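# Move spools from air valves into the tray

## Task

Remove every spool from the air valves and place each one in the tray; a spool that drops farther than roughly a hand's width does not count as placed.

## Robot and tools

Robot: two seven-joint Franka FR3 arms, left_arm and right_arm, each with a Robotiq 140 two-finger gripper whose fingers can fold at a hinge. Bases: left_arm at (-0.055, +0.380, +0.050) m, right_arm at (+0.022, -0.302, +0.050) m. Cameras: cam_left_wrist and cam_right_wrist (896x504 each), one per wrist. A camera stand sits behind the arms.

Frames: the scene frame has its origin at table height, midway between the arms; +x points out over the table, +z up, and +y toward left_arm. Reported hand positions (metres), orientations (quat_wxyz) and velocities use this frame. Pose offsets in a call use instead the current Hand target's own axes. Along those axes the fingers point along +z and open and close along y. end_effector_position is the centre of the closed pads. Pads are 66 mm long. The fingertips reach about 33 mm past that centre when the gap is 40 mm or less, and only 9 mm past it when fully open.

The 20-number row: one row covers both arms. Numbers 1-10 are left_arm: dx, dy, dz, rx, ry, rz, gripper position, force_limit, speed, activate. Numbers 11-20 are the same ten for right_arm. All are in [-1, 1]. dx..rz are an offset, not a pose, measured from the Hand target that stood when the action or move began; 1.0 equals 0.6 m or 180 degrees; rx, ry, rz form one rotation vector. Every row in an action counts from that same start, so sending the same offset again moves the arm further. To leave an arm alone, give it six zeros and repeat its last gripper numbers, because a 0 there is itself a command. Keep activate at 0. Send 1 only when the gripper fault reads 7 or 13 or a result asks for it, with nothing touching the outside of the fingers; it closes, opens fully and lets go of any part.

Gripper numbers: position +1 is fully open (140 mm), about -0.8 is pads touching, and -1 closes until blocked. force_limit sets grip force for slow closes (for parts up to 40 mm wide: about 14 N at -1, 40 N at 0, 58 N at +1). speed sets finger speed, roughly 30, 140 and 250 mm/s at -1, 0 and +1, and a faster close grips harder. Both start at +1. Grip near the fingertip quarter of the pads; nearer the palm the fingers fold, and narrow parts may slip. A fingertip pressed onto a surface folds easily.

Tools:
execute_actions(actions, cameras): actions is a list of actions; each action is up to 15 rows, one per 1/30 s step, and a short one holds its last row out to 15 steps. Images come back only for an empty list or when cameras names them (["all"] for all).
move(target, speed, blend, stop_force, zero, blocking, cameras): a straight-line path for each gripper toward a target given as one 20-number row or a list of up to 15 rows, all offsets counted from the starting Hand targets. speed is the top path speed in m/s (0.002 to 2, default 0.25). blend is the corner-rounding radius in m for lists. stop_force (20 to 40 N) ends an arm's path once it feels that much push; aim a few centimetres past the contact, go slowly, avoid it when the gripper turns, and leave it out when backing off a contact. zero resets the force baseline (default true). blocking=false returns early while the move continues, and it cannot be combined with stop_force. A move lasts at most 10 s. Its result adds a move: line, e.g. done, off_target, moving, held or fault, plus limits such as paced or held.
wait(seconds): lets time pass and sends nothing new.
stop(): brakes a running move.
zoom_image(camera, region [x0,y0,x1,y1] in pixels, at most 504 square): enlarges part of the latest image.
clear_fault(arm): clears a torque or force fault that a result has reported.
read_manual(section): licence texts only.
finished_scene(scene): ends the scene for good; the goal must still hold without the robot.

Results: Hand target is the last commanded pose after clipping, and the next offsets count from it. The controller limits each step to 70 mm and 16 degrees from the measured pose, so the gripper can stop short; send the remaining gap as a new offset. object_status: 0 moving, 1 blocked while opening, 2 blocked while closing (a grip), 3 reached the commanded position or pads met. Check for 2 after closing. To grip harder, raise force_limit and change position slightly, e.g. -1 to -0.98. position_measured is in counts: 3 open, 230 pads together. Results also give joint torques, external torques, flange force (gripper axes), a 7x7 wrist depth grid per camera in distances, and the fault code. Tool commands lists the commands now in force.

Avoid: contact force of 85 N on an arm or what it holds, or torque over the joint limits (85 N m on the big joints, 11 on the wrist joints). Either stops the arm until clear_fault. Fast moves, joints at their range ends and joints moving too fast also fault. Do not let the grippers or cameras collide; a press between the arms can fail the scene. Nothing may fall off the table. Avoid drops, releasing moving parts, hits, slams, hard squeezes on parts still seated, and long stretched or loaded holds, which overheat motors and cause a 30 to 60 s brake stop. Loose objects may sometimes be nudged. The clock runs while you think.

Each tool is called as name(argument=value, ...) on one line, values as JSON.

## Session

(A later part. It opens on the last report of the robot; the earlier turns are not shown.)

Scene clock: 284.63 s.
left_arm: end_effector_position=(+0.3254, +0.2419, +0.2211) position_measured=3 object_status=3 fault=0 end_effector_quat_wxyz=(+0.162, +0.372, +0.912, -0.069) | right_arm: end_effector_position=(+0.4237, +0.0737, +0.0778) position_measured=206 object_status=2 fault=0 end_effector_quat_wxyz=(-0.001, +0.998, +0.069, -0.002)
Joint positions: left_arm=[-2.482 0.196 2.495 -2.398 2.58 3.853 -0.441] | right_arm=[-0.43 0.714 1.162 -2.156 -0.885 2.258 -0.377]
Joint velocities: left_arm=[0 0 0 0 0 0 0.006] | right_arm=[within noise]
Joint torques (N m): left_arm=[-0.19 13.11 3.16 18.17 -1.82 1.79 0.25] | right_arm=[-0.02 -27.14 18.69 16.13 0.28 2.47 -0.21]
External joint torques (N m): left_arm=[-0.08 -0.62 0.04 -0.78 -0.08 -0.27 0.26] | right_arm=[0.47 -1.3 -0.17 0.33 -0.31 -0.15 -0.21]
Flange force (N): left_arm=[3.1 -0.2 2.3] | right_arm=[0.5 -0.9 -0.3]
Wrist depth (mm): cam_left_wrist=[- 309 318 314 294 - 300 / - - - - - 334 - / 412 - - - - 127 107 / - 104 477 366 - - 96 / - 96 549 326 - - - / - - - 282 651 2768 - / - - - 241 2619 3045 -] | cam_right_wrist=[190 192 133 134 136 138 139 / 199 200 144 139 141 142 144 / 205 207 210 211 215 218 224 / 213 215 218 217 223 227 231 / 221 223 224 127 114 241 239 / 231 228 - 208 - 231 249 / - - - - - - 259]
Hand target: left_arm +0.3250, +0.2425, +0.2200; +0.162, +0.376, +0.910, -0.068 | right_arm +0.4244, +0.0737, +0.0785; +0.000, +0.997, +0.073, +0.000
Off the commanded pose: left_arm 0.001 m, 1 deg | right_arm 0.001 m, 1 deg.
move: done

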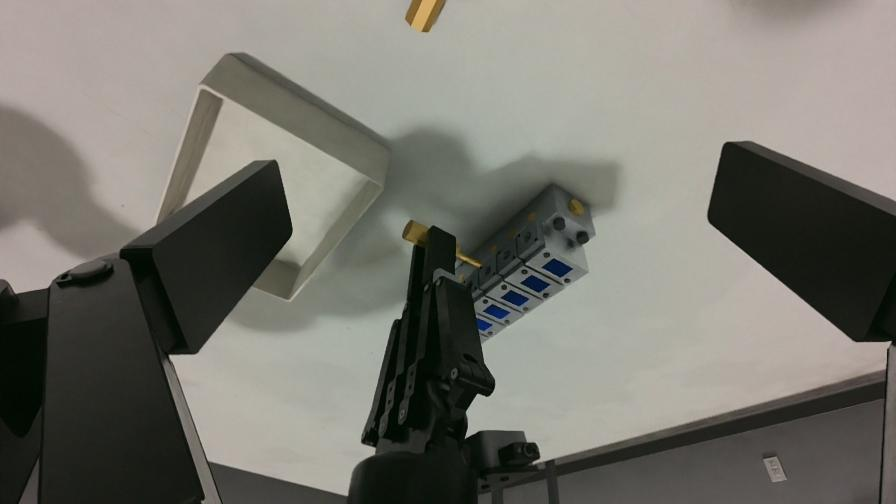

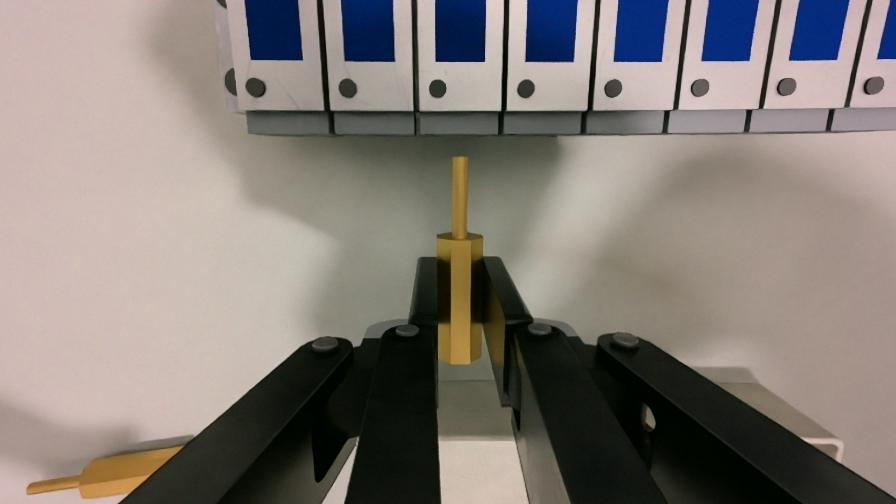

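move(target=[0,0,0,0,0,0,1,1,1,0,0.0083,-0.0013,0,0,0,0.0,-1,0.5,-1,0], speed=0.05, cameras=["all"])

zoom_image(camera="cam_left_wrist", region=[430, 210, 550, 300])

zoom_image(camera="cam_right_wrist", region=[360, 60, 560, 185])

Scene clock: 291.77 s.
left_arm: end_effector_position=(+0.3255, +0.2419, +0.2211) position_measured=3 object_status=3 fault=0 end_effector_quat_wxyz=(+0.162, +0.372, +0.911, -0.068) | right_arm: end_effector_position=(+0.4286, +0.0755, +0.0791) position_measured=206 object_status=2 fault=0 end_effector_quat_wxyz=(-0.001, +0.998, +0.069, +0.000)
Joint positions: left_arm=[-2.482 0.196 2.495 -2.398 2.58 3.853 -0.439] | right_arm=[-0.422 0.717 1.156 -2.142 -0.885 2.254 -0.382]
Joint velocities: left_arm=[within noise] | right_arm=[0.003 -0.001 -0.001 0.002 0 -0.001 -0.004]
Joint torques (N m): left_arm=[0.03 13.09 2.92 18.27 -1.84 1.79 0.29] | right_arm=[0.14 -26.66 17.75 17.01 0.42 2.17 -0.34]
External joint torques (N m): left_arm=[0.15 -0.55 -0.19 -0.67 -0.09 -0.27 0.3] | right_arm=[0.67 -0.41 -1.17 1.11 -0.17 -0.45 -0.34]
Flange force (N): left_arm=[2.2 0.0 2.4] | right_arm=[6.2 -5.0 3.0]
Wrist depth (mm): cam_left_wrist=[- 313 311 312 308 310 308 / - 345 - 355 349 343 337 / - - - - 388 128 107 / - 104 - 373 - - 96 / - 96 - 311 577 - - / - - - 263 729 - - / - - - 241 - 2706 -] | cam_right_wrist=[195 195 135 135 137 139 141 / 201 200 138 141 142 144 145 / 207 205 211 214 217 220 223 / 213 217 219 218 226 230 232 / 223 224 225 126 231 237 241 / 232 230 - 218 - 88 251 / - - - - - - 260]
Hand target: left_arm +0.3250, +0.2425, +0.2200; +0.161, +0.376, +0.910, -0.067 | right_arm +0.4292, +0.0752, +0.0785; +0.000, +0.997, +0.073, +0.000
Off the commanded pose: left_arm 0.001 m, 0 deg | right_arm 0.001 m, 1 deg.
move: done

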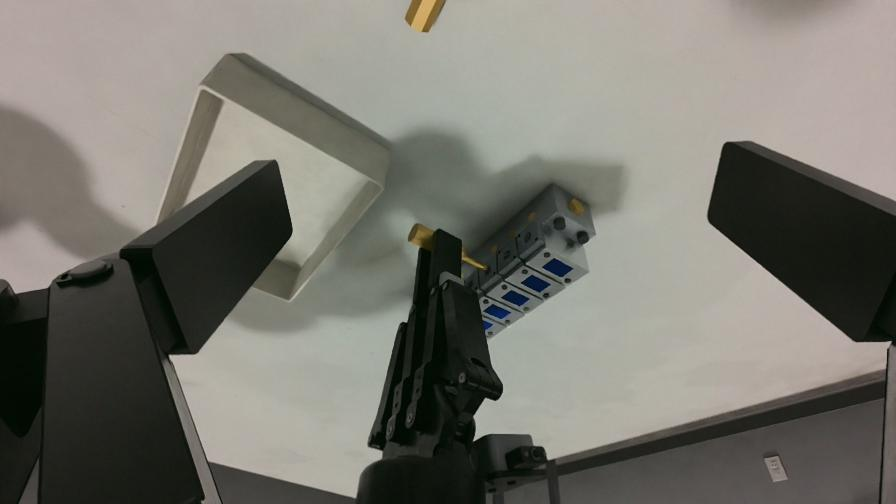

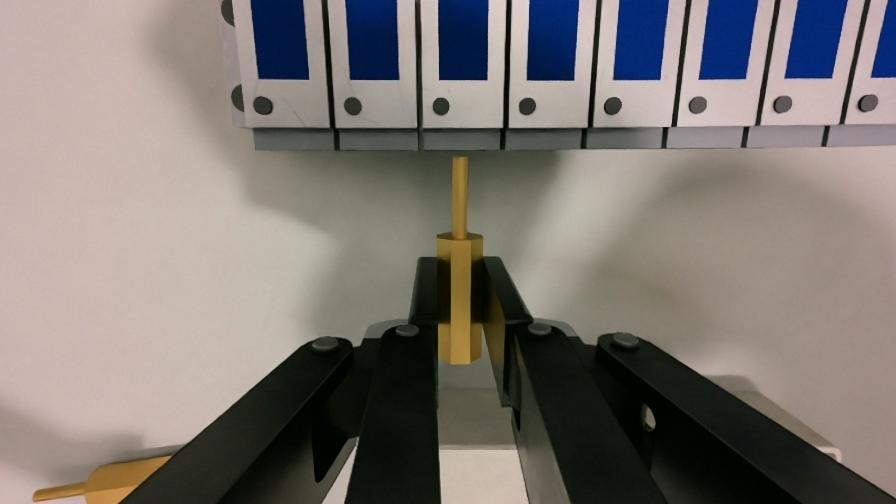

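Scaled by 4.200 from the camera's image (finer frame: 1280x720).

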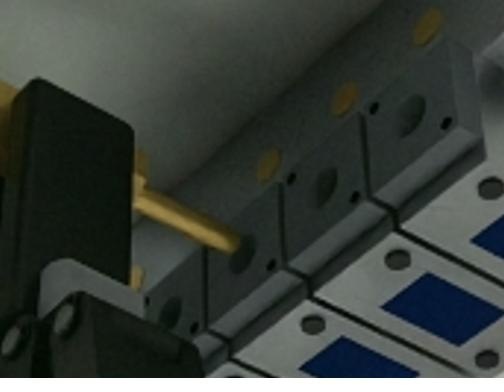

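Scaled by 2.520 from the camera's image (finer frame: 1280x720).

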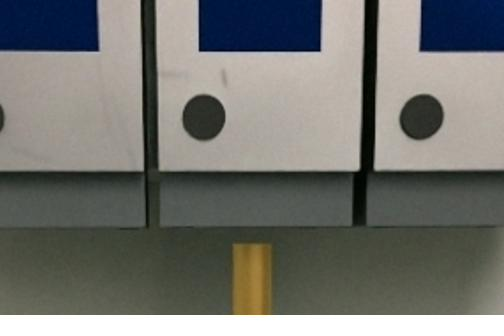

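move(target=[0,0,0,0,0,0,1,1,1,0,0.0,0.0,-0.0033,0,0,0.0,-1,0.5,-1,0], speed=0.05, cameras=["all"])

zoom_image(camera="cam_left_wrist", region=[450, 230, 530, 290])

Scene clock: 297.33 s.
left_arm: end_effector_position=(+0.3255, +0.2419, +0.2211) position_measured=3 object_status=3 fault=0 end_effector_quat_wxyz=(+0.162, +0.372, +0.911, -0.068) | right_arm: end_effector_position=(+0.4285, +0.0749, +0.0796) position_measured=206 object_status=2 fault=0 end_effector_quat_wxyz=(+0.000, +0.998, +0.070, +0.000)
Joint positions: left_arm=[-2.482 0.196 2.495 -2.398 2.58 3.853 -0.439] | right_arm=[-0.424 0.717 1.159 -2.142 -0.885 2.251 -0.385]
Joint torques (N m): left_arm=[0.08 13.1 2.97 18.26 -1.85 1.8 0.3] | right_arm=[-0.1 -27.37 19.34 17.05 0.57 2.19 -0.23]
External joint torques (N m): left_arm=[0.17 -0.61 -0.17 -0.68 -0.1 -0.26 0.32] | right_arm=[0.39 -1.21 0.4 1.15 -0.03 -0.43 -0.24]
Flange force (N): left_arm=[2.3 0.2 2.5] | right_arm=[2.6 -2.1 -2.6]
Wrist depth (mm): cam_left_wrist=[315 317 314 311 309 - 300 / 359 373 - - 349 352 326 / - - 381 - - 128 107 / - 105 470 399 382 - 96 / - 96 - 326 - - - / - - - 270 - - - / - - - 241 2768 2412 -] | cam_right_wrist=[193 195 134 136 137 140 141 / 201 202 138 141 142 145 146 / 206 209 211 214 217 221 226 / 214 216 220 167 224 229 233 / 226 224 226 126 231 239 242 / 229 230 - 231 - 229 252 / - - - - - - 261]
Hand target: left_arm +0.3250, +0.2425, +0.2200; +0.161, +0.376, +0.910, -0.067 | right_arm +0.4292, +0.0752, +0.0805; +0.000, +0.997, +0.073, +0.000
Off the commanded pose: left_arm 0.001 m, 0 deg | right_arm 0.001 m, 0 deg.
move: done

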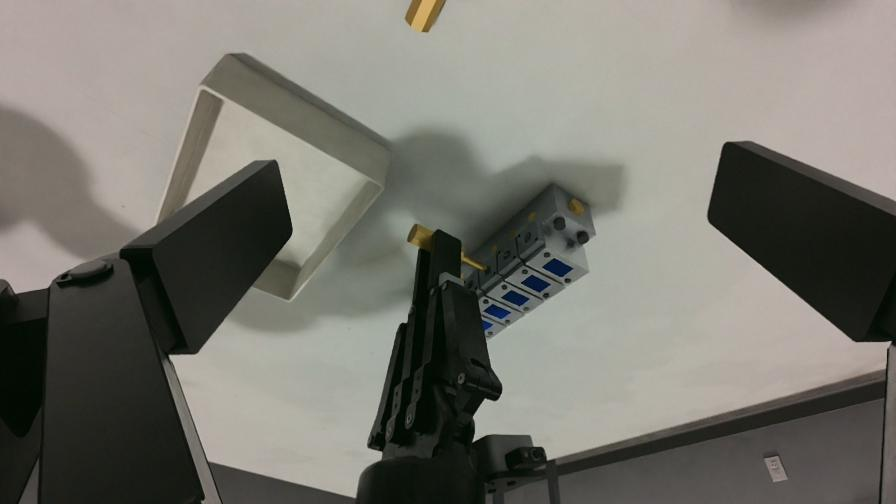

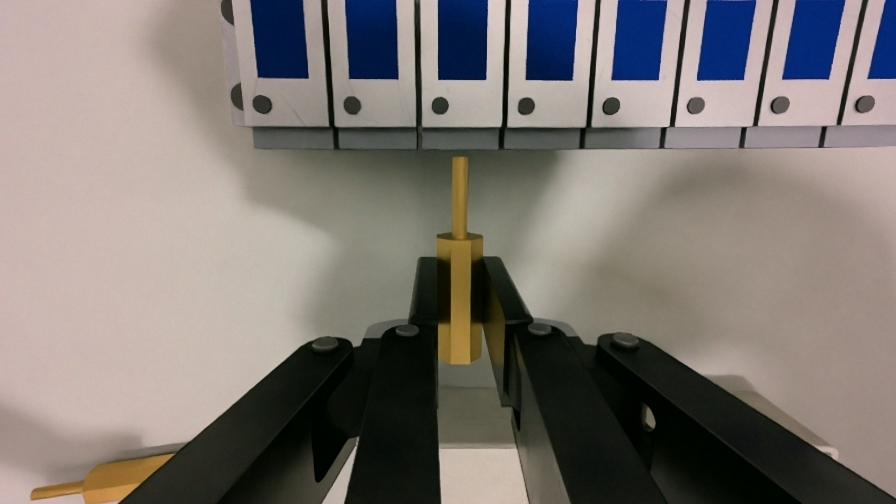

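Scaled by 6.300 from the camera's image (finer frame: 1280x720).

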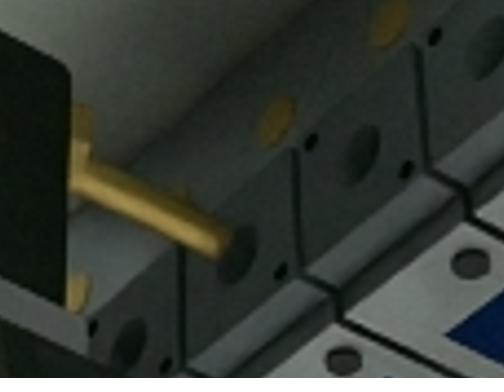

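move(target=[0,0,0,0,0,0,1,1,1,0,0.0625,0.0,0.0,0,0,0.0,-1,0.5,-1,0], speed=0.04, stop_force=40, cameras=["all"])

zoom_image(camera="cam_left_wrist", region=[430, 210, 550, 300])

Scene clock: 304.17 s.
left_arm: end_effector_position=(+0.3255, +0.2419, +0.2211) position_measured=3 object_status=3 fault=0 end_effector_quat_wxyz=(+0.162, +0.372, +0.911, -0.068) | right_arm: end_effector_position=(+0.4605, +0.0807, +0.0790) position_measured=206 object_status=2 fault=0 end_effector_quat_wxyz=(+0.001, +0.997, +0.071, -0.005)
Joint positions: left_arm=[-2.482 0.196 2.495 -2.398 2.58 3.853 -0.439] | right_arm=[-0.378 0.78 1.122 -2.028 -0.888 2.194 -0.435]
Joint torques (N m): left_arm=[0.07 13.05 2.91 18.31 -1.83 1.79 0.27] | right_arm=[-0.4 -32.24 19.07 19.42 -0.55 2.97 -0.27]
External joint torques (N m): left_arm=[0.2 -0.65 -0.19 -0.62 -0.08 -0.27 0.28] | right_arm=[0.05 -2.43 -1.39 3.58 -1.17 0.37 -0.27]
Flange force (N): left_arm=[1.8 0.5 2.7] | right_arm=[9.7 -5.7 2.0]
Wrist depth (mm): cam_left_wrist=[327 315 313 313 310 305 301 / - 353 339 - - - 334 / - - - - 399 137 106 / - 104 - 377 395 - 96 / - 96 - 345 544 - - / - - - 309 266 727 - / - - 1041 261 2619 2511 -] | cam_right_wrist=[192 194 196 198 198 203 203 / 200 201 138 141 142 143 145 / 206 208 142 145 146 150 153 / 214 217 220 162 225 230 237 / 221 224 227 127 120 238 243 / 231 231 - - - 246 253 / 237 - - - - - 263]
Hand target: left_arm +0.3250, +0.2425, +0.2200; +0.161, +0.376, +0.910, -0.067 | right_arm +0.4663, +0.0807, +0.0805; +0.000, +0.997, +0.073, +0.000
Off the commanded pose: left_arm 0.001 m, 0 deg | right_arm 0.006 m, 1 deg.
move: off_target (right_arm)

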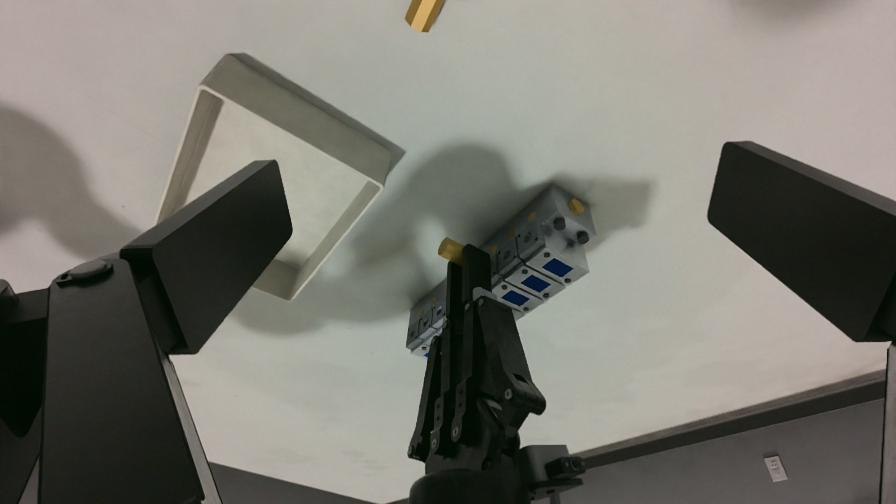

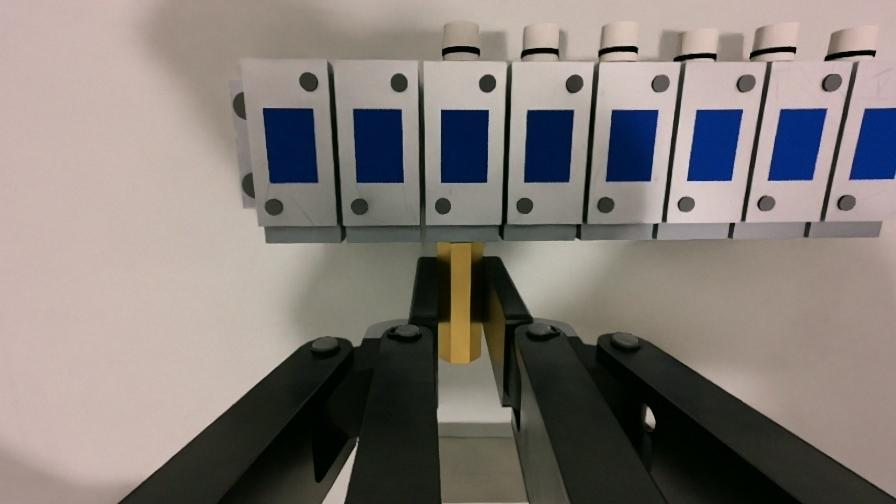

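Scaled by 4.200 from the camera's image (finer frame: 1280x720).

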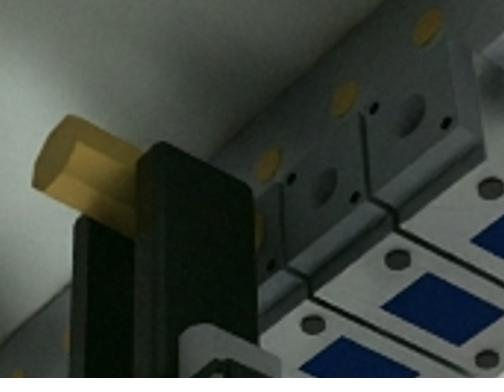

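move(target=[[0,0,0,0,0,0,1,1,1,0,-0.0605,0,0,0,0,0,-1,0.5,-1,0],[0,0,0,0,0,0,1,1,1,0,-0.0605,-0.046,0,0,0,0,-1,0.5,-1,0]], speed=[0.1,0.1], cameras=["all"])

zoom_image(camera="cam_left_wrist", region=[450, 210, 530, 270])

zoom_image(camera="cam_right_wrist", region=[360, 60, 560, 185])

Scene clock: 308.13 s.
left_arm: end_effector_position=(+0.3255, +0.2419, +0.2211) position_measured=3 object_status=3 fault=0 end_effector_quat_wxyz=(+0.162, +0.372, +0.911, -0.068) | right_arm: end_effector_position=(+0.4264, +0.1027, +0.0805) position_measured=206 object_status=2 fault=0 end_effector_quat_wxyz=(+0.000, +0.997, +0.079, +0.001)
Joint positions: left_arm=[-2.482 0.196 2.495 -2.398 2.58 3.853 -0.439] | right_arm=[-0.336 0.742 1.13 -2.08 -0.884 2.229 -0.374]
Joint velocities: left_arm=[within noise] | right_arm=[0.001 0 0 0.001 0.001 0 0.006]
Joint torques (N m): left_arm=[0.06 13.11 2.88 18.28 -1.83 1.8 0.3] | right_arm=[0.87 -29.42 18.58 17.32 0.9 2.25 0.17]
External joint torques (N m): left_arm=[0.2 -0.56 -0.21 -0.6 -0.09 -0.26 0.32] | right_arm=[1.33 -1.14 -0.99 1.28 0.3 -0.37 0.17]
Flange force (N): left_arm=[2.0 0.3 2.4] | right_arm=[5.3 -7.0 2.0]
Wrist depth (mm): cam_left_wrist=[- - 294 318 - - 297 / - - - 342 - 359 - / - - - - 427 128 106 / - 104 442 358 401 - 96 / - 96 - 284 - - - / - - - 251 - 702 - / - - - 218 2866 2460 -] | cam_right_wrist=[195 197 166 139 139 139 142 / 202 204 141 143 145 147 149 / 209 210 214 218 220 222 225 / 216 218 220 221 227 231 233 / 223 227 227 127 233 240 242 / 231 231 - 209 - 245 252 / 237 - - - - - -]
Hand target: left_arm +0.3250, +0.2425, +0.2200; +0.161, +0.376, +0.910, -0.067 | right_arm +0.4264, +0.1027, +0.0805; +0.000, +0.997, +0.073, +0.000
Off the commanded pose: left_arm 0.001 m, 0 deg | right_arm 0.000 m, 1 deg.
move: done

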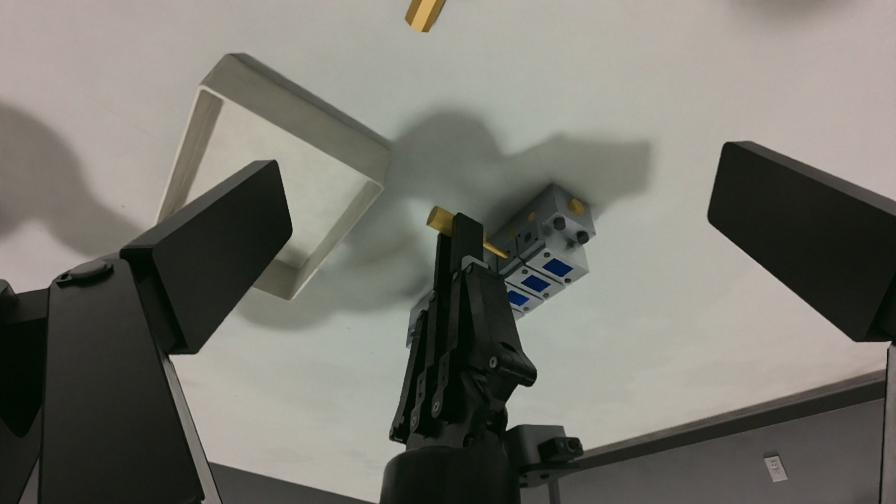

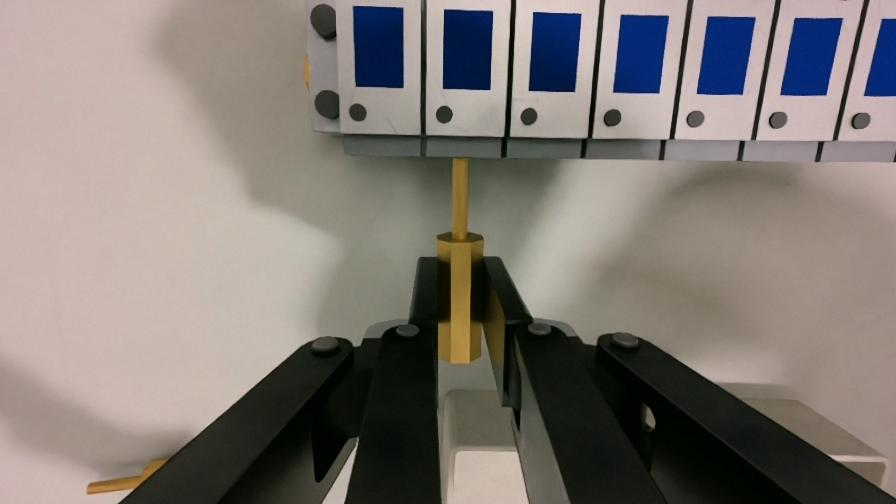

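Scaled by 6.300 from the camera's image (finer frame: 1280x720).

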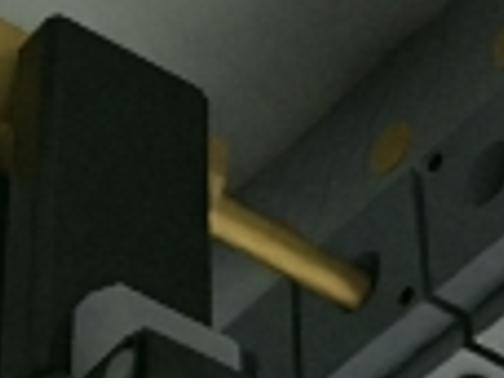

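Scaled by 2.520 from the camera's image (finer frame: 1280x720).

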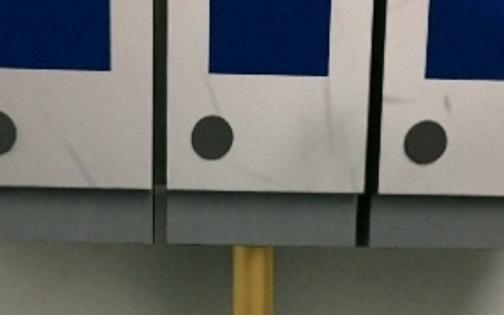

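move(target=[0,0,0,0,0,0,1,1,1,0,-0.005,0,0.0017,0,0,0.003,-1,0.5,-1,0], speed=0.05, cameras=["all"])

zoom_image(camera="cam_left_wrist", region=[450, 210, 530, 270])

zoom_image(camera="cam_right_wrist", region=[360, 60, 560, 185])

Scene clock: 312.30 s.
left_arm: end_effector_position=(+0.3255, +0.2419, +0.2211) position_measured=3 object_status=3 fault=0 end_effector_quat_wxyz=(+0.162, +0.372, +0.911, -0.068) | right_arm: end_effector_position=(+0.4232, +0.1020, +0.0789) position_measured=206 object_status=2 fault=0 end_effector_quat_wxyz=(+0.001, +0.997, +0.074, +0.000)
Joint positions: left_arm=[-2.482 0.196 2.495 -2.398 2.58 3.853 -0.439] | right_arm=[-0.336 0.741 1.13 -2.086 -0.884 2.231 -0.36]
Joint velocities: left_arm=[within noise] | right_arm=[0 0 -0.001 0.001 0.001 -0.001 0.006]
Joint torques (N m): left_arm=[0.06 13.14 2.91 18.21 -1.84 1.8 0.23] | right_arm=[0.07 -29.93 18.91 16.34 0.56 2.73 0.22]
External joint torques (N m): left_arm=[0.1 -0.56 -0.29 -0.77 -0.09 -0.26 0.24] | right_arm=[0.49 -1.76 -0.69 0.34 -0.03 0.1 0.22]
Flange force (N): left_arm=[2.0 -0.3 2.6] | right_arm=[-0.5 -1.1 0.4]
Wrist depth (mm): cam_left_wrist=[323 311 323 - 320 305 300 / 374 - 337 347 333 335 345 / 420 - - 400 - 128 106 / - 104 - 352 398 460 96 / - 96 - 288 - - - / - - - 250 - 734 - / - - - 213 2706 2591 -] | cam_right_wrist=[193 196 163 135 138 - 141 / 201 202 146 141 142 145 146 / 208 208 211 214 217 220 224 / 214 216 219 218 226 229 233 / 221 225 226 126 119 - 241 / 230 228 - 227 - 88 249 / 236 - - - - - -]
Hand target: left_arm +0.3250, +0.2425, +0.2200; +0.161, +0.376, +0.910, -0.067 | right_arm +0.4234, +0.1022, +0.0795; +0.000, +0.998, +0.069, +0.000
Off the commanded pose: left_arm 0.001 m, 0 deg | right_arm 0.001 m, 1 deg.
move: done

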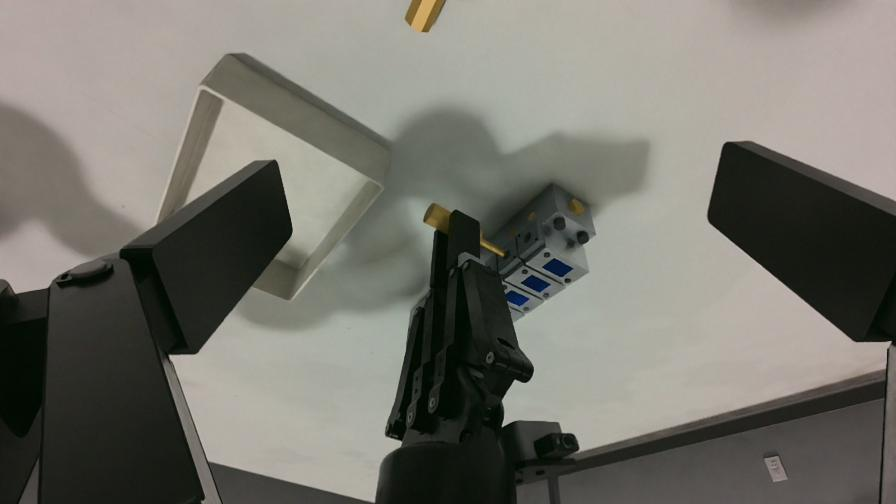

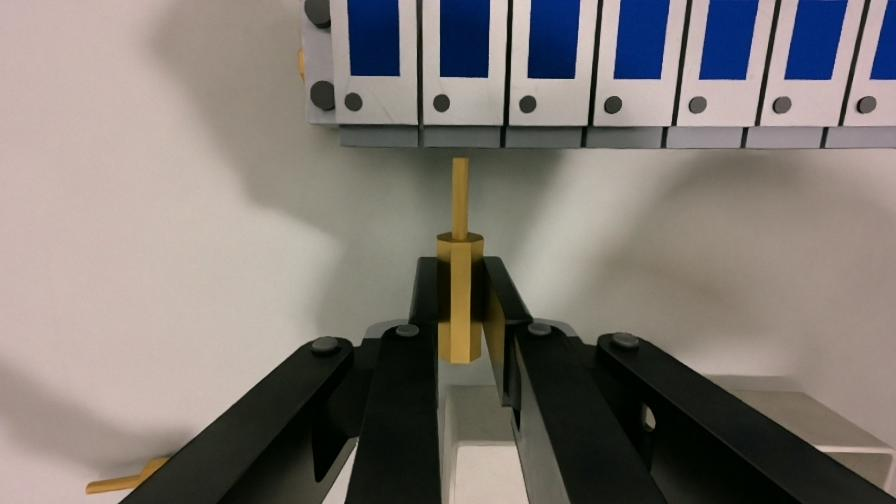

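Scaled by 6.300 from the camera's image (finer frame: 1280x720).

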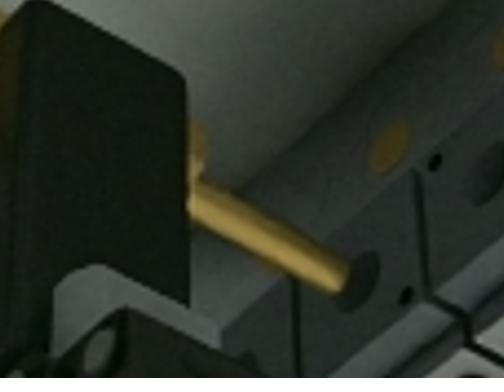

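Scaled by 2.520 from the camera's image (finer frame: 1280x720).

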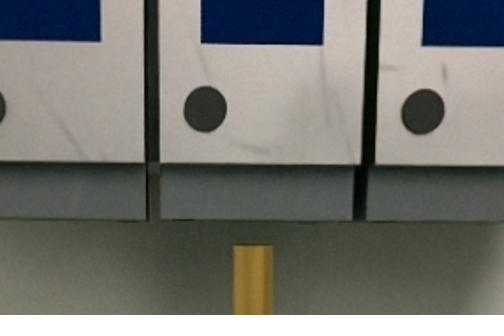

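zoom_image(camera="cam_right_wrist", region=[400, 140, 520, 260])

zoom_image(camera="cam_left_wrist", region=[410, 190, 530, 290])

Scaled by 4.200 from the camera's image (finer frame: 1280x720).

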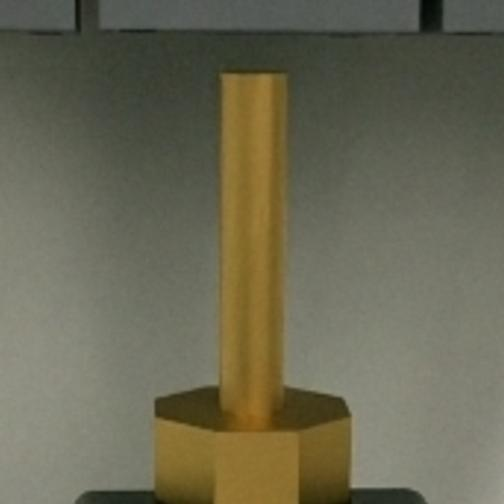

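Scaled by 4.200 from the camera's image (finer frame: 1280x720).

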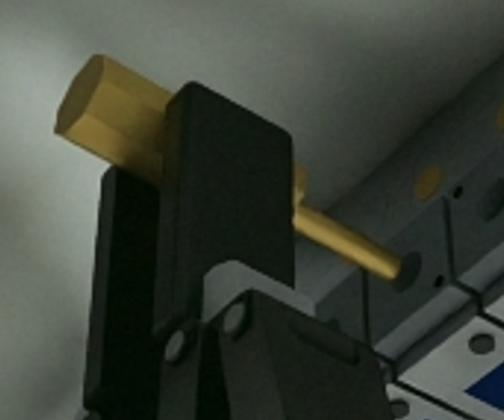

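move(target=[[0,0,0,0,0,0,1,1,1,0,0,0.0,0.002,0,0,0,-1,0.5,-1,0],[0,0,0,0,0,0,1,1,1,0,0.0167,0.0,0.002,0,0,0,-1,0.5,-1,0]], speed=0.04, stop_force=20, cameras=["all"])

zoom_image(camera="cam_left_wrist", region=[450, 210, 530, 270])

zoom_image(camera="cam_right_wrist", region=[360, 60, 560, 185])

Scene clock: 322.43 s.
left_arm: end_effector_position=(+0.3255, +0.2419, +0.2211) position_measured=3 object_status=3 fault=0 end_effector_quat_wxyz=(+0.162, +0.372, +0.911, -0.068) | right_arm: end_effector_position=(+0.4332, +0.1038, +0.0789) position_measured=206 object_status=2 fault=0 end_effector_quat_wxyz=(-0.001, +0.998, +0.066, +0.001)
Joint positions: left_arm=[-2.482 0.196 2.495 -2.398 2.58 3.853 -0.439] | right_arm=[-0.325 0.753 1.117 -2.058 -0.884 2.225 -0.358]
Joint torques (N m): left_arm=[0.02 13.07 2.91 18.25 -1.85 1.79 0.28] | right_arm=[0.48 -29.55 19.05 17.23 0.56 2.15 -0.27]
External joint torques (N m): left_arm=[0.23 -0.68 -0.11 -0.69 -0.1 -0.27 0.29] | right_arm=[0.94 -0.5 -0.71 1.21 -0.05 -0.47 -0.27]
Flange force (N): left_arm=[2.2 0.4 2.6] | right_arm=[5.8 -5.8 1.6]
Wrist depth (mm): cam_left_wrist=[316 320 314 307 308 303 302 / - - - 349 349 345 337 / - - 357 - 399 128 106 / - 104 - 354 455 - 96 / - 96 - 284 - - - / - - - 259 - - - / - - - 221 - 2365 -] | cam_right_wrist=[194 196 162 136 137 139 141 / 201 202 201 140 142 146 147 / 207 208 212 216 218 220 224 / 214 218 220 218 226 229 231 / 222 225 226 166 231 237 241 / 230 230 - 237 - 244 247 / 236 - - - - - 219]
Hand target: left_arm +0.3250, +0.2425, +0.2200; +0.161, +0.376, +0.910, -0.067 | right_arm +0.4333, +0.1036, +0.0783; +0.000, +0.998, +0.069, +0.000
Off the commanded pose: left_arm 0.001 m, 0 deg | right_arm 0.001 m, 0 deg.
move: done

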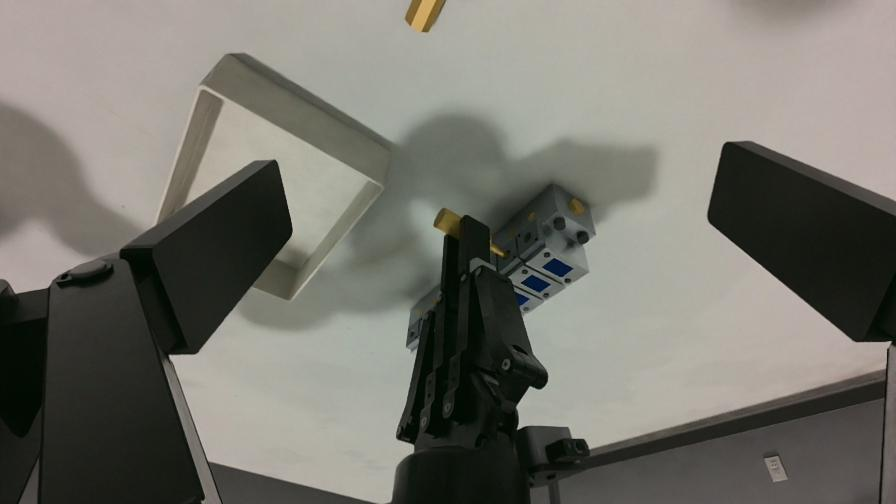

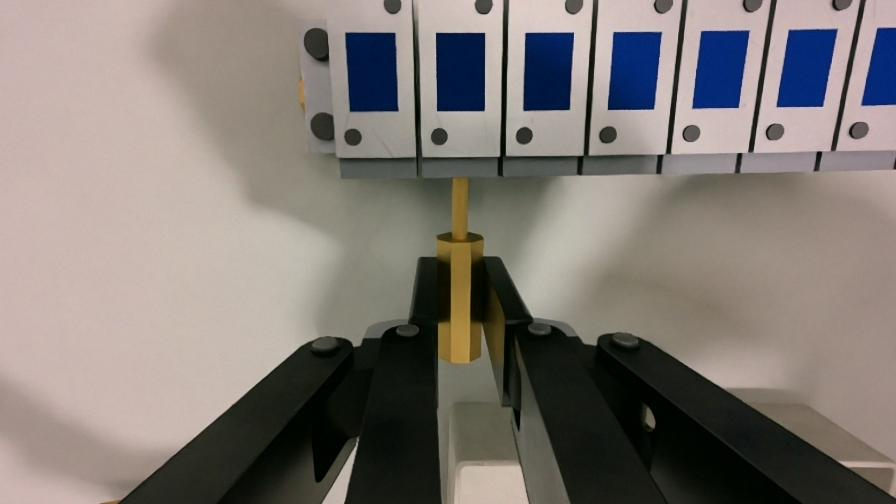

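Scaled by 6.300 from the camera's image (finer frame: 1280x720).

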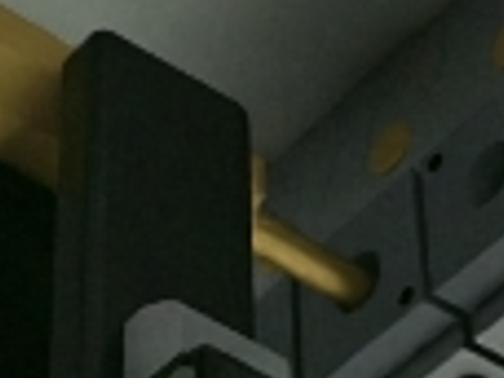

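Scaled by 2.520 from the camera's image (finer frame: 1280x720).

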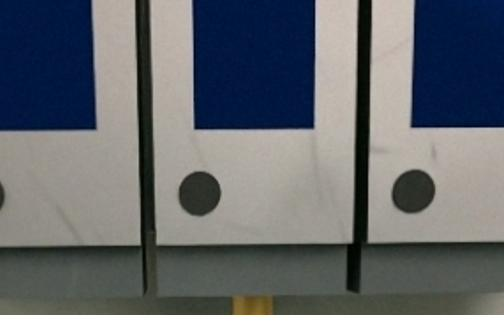

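move(target=[[0,0,0,0,0,0,1,1,1,0,0.003,-0.0007,0.0008,0,0,0,-1,0.5,-1,0],[0,0,0,0,0,0,1,1,1,0,0.0455,-0.0007,0.0008,0,0,0,-1,0.5,-1,0]], speed=0.04, stop_force=40, cameras=["cam_right_wrist"])

Scene clock: 326.97 s.
left_arm: end_effector_position=(+0.3255, +0.2419, +0.2211) position_measured=3 object_status=3 fault=0 end_effector_quat_wxyz=(+0.162, +0.372, +0.911, -0.068) | right_arm: end_effector_position=(+0.4512, +0.1080, +0.0766) position_measured=206 object_status=2 fault=0 end_effector_quat_wxyz=(+0.003, +0.998, +0.067, -0.007)
Joint positions: left_arm=[-2.482 0.196 2.495 -2.398 2.58 3.853 -0.439] | right_arm=[-0.293 0.802 1.097 -1.977 -0.884 2.176 -0.393]
Joint torques (N m): left_arm=[0.05 13.05 2.92 18.24 -1.85 1.79 0.27] | right_arm=[-1.52 -33.33 17.91 20.81 -1.36 3.64 -0.36]
External joint torques (N m): left_arm=[0.15 -0.66 -0.22 -0.72 -0.1 -0.27 0.28] | right_arm=[-0.99 -1.77 -2.87 4.9 -1.99 1.05 -0.36]
Flange force (N): left_arm=[2.1 0.2 2.7] | right_arm=[14.3 -7.4 6.3]
Wrist depth (mm): cam_left_wrist=[320 316 317 - 317 - - / 364 357 - - 346 354 334 / - - - 415 - 128 106 / - 104 - 376 - - 96 / - 97 - 326 - - - / - - 734 298 249 - - / - - - 232 2706 2971 -] | cam_right_wrist=[189 192 193 195 137 147 148 / 197 201 137 138 140 140 144 / 203 205 210 142 145 148 150 / 212 215 218 164 224 227 231 / 219 223 223 126 231 240 242 / 227 229 - - - 244 252 / 234 - - - - - 261]
Hand target: left_arm +0.3250, +0.2425, +0.2200; +0.161, +0.376, +0.910, -0.067 | right_arm +0.4603, +0.1078, +0.0778; +0.000, +0.998, +0.069, +0.000
Off the commanded pose: left_arm 0.001 m, 0 deg | right_arm 0.009 m, 1 deg.
move: off_target (right_arm)

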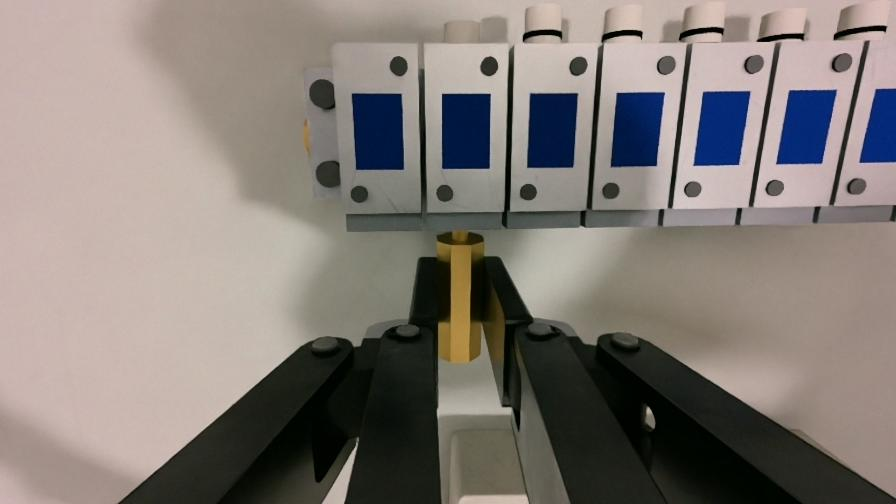

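move(target=[0,0,0,0,0,0,1,1,1,0,0.012,0,0,0,0,0,-1,0.5,-1,0], speed=0.04, stop_force=40, zero=false, cameras=["cam_right_wrist"])

zoom_image(camera="cam_right_wrist", region=[400, 140, 520, 260])

Scene clock: 330.30 s.
left_arm: end_effector_position=(+0.3255, +0.2419, +0.2211) position_measured=3 object_status=3 fault=0 end_effector_quat_wxyz=(+0.162, +0.372, +0.911, -0.068) | right_arm: end_effector_position=(+0.4564, +0.1089, +0.0770) position_measured=206 object_status=2 fault=0 end_effector_quat_wxyz=(+0.005, +0.998, +0.068, -0.008)
Joint positions: left_arm=[-2.482 0.196 2.495 -2.398 2.58 3.853 -0.439] | right_arm=[-0.283 0.811 1.092 -1.956 -0.884 2.162 -0.404]
Joint torques (N m): left_arm=[0.06 13.06 2.95 18.22 -1.84 1.8 0.27] | right_arm=[-2.51 -32.75 16.25 21.98 -2.22 4.25 -0.37]
External joint torques (N m): left_arm=[0.22 -0.64 -0.11 -0.69 -0.09 -0.27 0.29] | right_arm=[-1.87 -0.54 -4.67 5.96 -2.85 1.67 -0.37]
Flange force (N): left_arm=[2.3 0.3 2.5] | right_arm=[19.8 -9.4 12.1]
Wrist depth (mm): cam_left_wrist=[313 - - 311 307 293 299 / - - - 345 - 342 346 / - - - - 403 137 113 / - 104 - 369 - - 96 / - 96 - 343 - - - / - - - 291 250 2276 - / - - - 237 2648 2537 -] | cam_right_wrist=[189 192 195 195 198 201 204 / 196 199 164 138 140 142 145 / - 206 205 143 147 148 151 / 212 214 220 161 227 229 233 / 219 223 224 127 231 237 243 / 227 229 - 238 - 245 254 / 234 - - - - - -]
Hand target: left_arm +0.3250, +0.2425, +0.2200; +0.161, +0.376, +0.910, -0.067 | right_arm +0.4674, +0.1087, +0.0778; +0.000, +0.998, +0.069, +0.000
Off the commanded pose: left_arm 0.001 m, 0 deg | right_arm 0.011 m, 1 deg.
move: off_target (right_arm)

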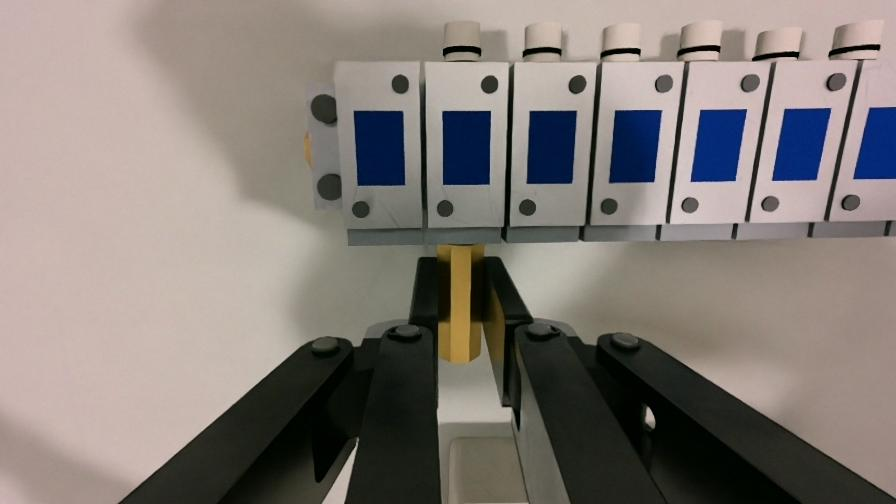

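Scaled by 4.200 from the camera's image (finer frame: 1280x720).

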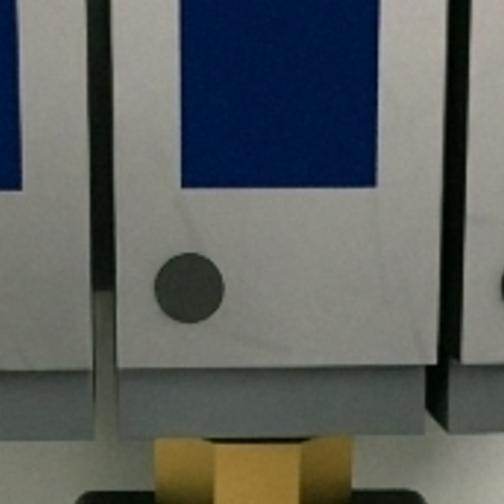

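move(target=[[0,0,0,0,0,0,1,1,1,0,-0.0717,0,0,0,0,0,-1,0.5,-1,0],[0,0,0,0,0,0,1,1,1,0,-0.0717,-0.046,0,0,0,0,-1,0.5,-1,0]], speed=[0.1,0.1], cameras=["all"])

zoom_image(camera="cam_left_wrist", region=[470, 200, 550, 260])

zoom_image(camera="cam_right_wrist", region=[360, 60, 560, 185])

Scene clock: 334.27 s.
left_arm: end_effector_position=(+0.3255, +0.2419, +0.2211) position_measured=3 object_status=3 fault=0 end_effector_quat_wxyz=(+0.162, +0.372, +0.911, -0.068) | right_arm: end_effector_position=(+0.4213, +0.1302, +0.0780) position_measured=206 object_status=2 fault=0 end_effector_quat_wxyz=(+0.000, +0.997, +0.075, +0.002)
Joint positions: left_arm=[-2.482 0.196 2.495 -2.398 2.58 3.853 -0.439] | right_arm=[-0.245 0.769 1.097 -2.019 -0.884 2.213 -0.336]
Joint velocities: left_arm=[within noise] | right_arm=[0.001 -0.001 0 0 0.002 -0.001 0.007]
Joint torques (N m): left_arm=[0.02 13.04 2.92 18.29 -1.84 1.8 0.29] | right_arm=[0.37 -31.79 19.03 17.32 0.98 2.27 0.18]
External joint torques (N m): left_arm=[0.18 -0.63 -0.16 -0.66 -0.08 -0.26 0.3] | right_arm=[0.94 -1.32 -0.97 1.19 0.38 -0.34 0.18]
Flange force (N): left_arm=[2.2 0.3 2.5] | right_arm=[3.8 -5.4 0.6]
Wrist depth (mm): cam_left_wrist=[323 301 313 312 305 325 - / - 359 - - - 341 - / - - 406 407 - 128 106 / - 104 - 332 370 455 96 / - 96 - 273 228 - - / - - 768 236 - - - / - - 940 - 205 - -] | cam_right_wrist=[193 196 199 136 138 138 141 / 201 202 203 141 143 144 146 / 206 208 212 214 216 221 223 / 214 215 219 218 225 230 233 / 221 224 224 127 230 - 240 / 229 229 - 237 - 88 246 / - - - - - - 211]
Hand target: left_arm +0.3250, +0.2425, +0.2200; +0.161, +0.376, +0.910, -0.067 | right_arm +0.4210, +0.1302, +0.0779; +0.000, +0.998, +0.069, +0.000
Off the commanded pose: left_arm 0.001 m, 0 deg | right_arm 0.000 m, 1 deg.
move: done

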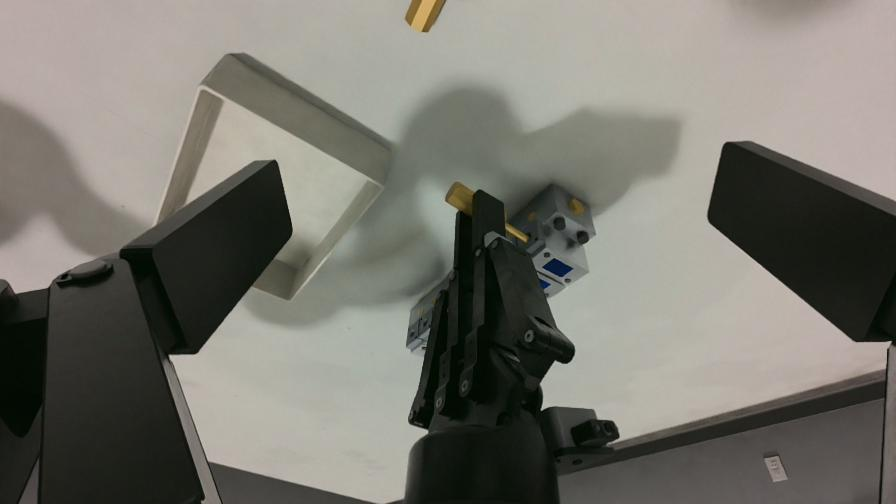

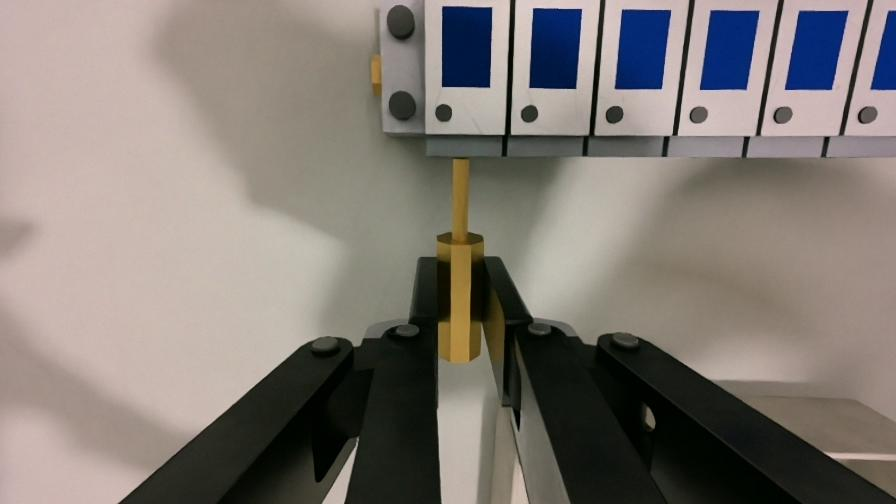

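Scaled by 6.300 from the camera's image (finer frame: 1280x720).

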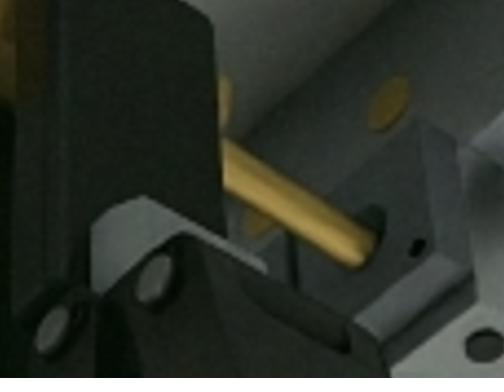

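Scaled by 2.520 from the camera's image (finer frame: 1280x720).

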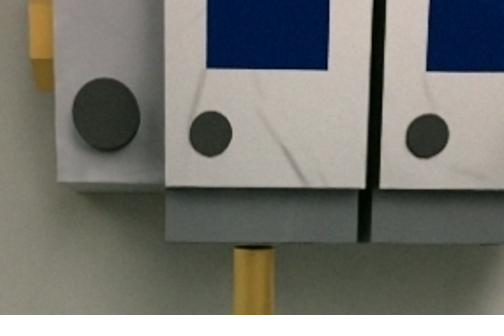

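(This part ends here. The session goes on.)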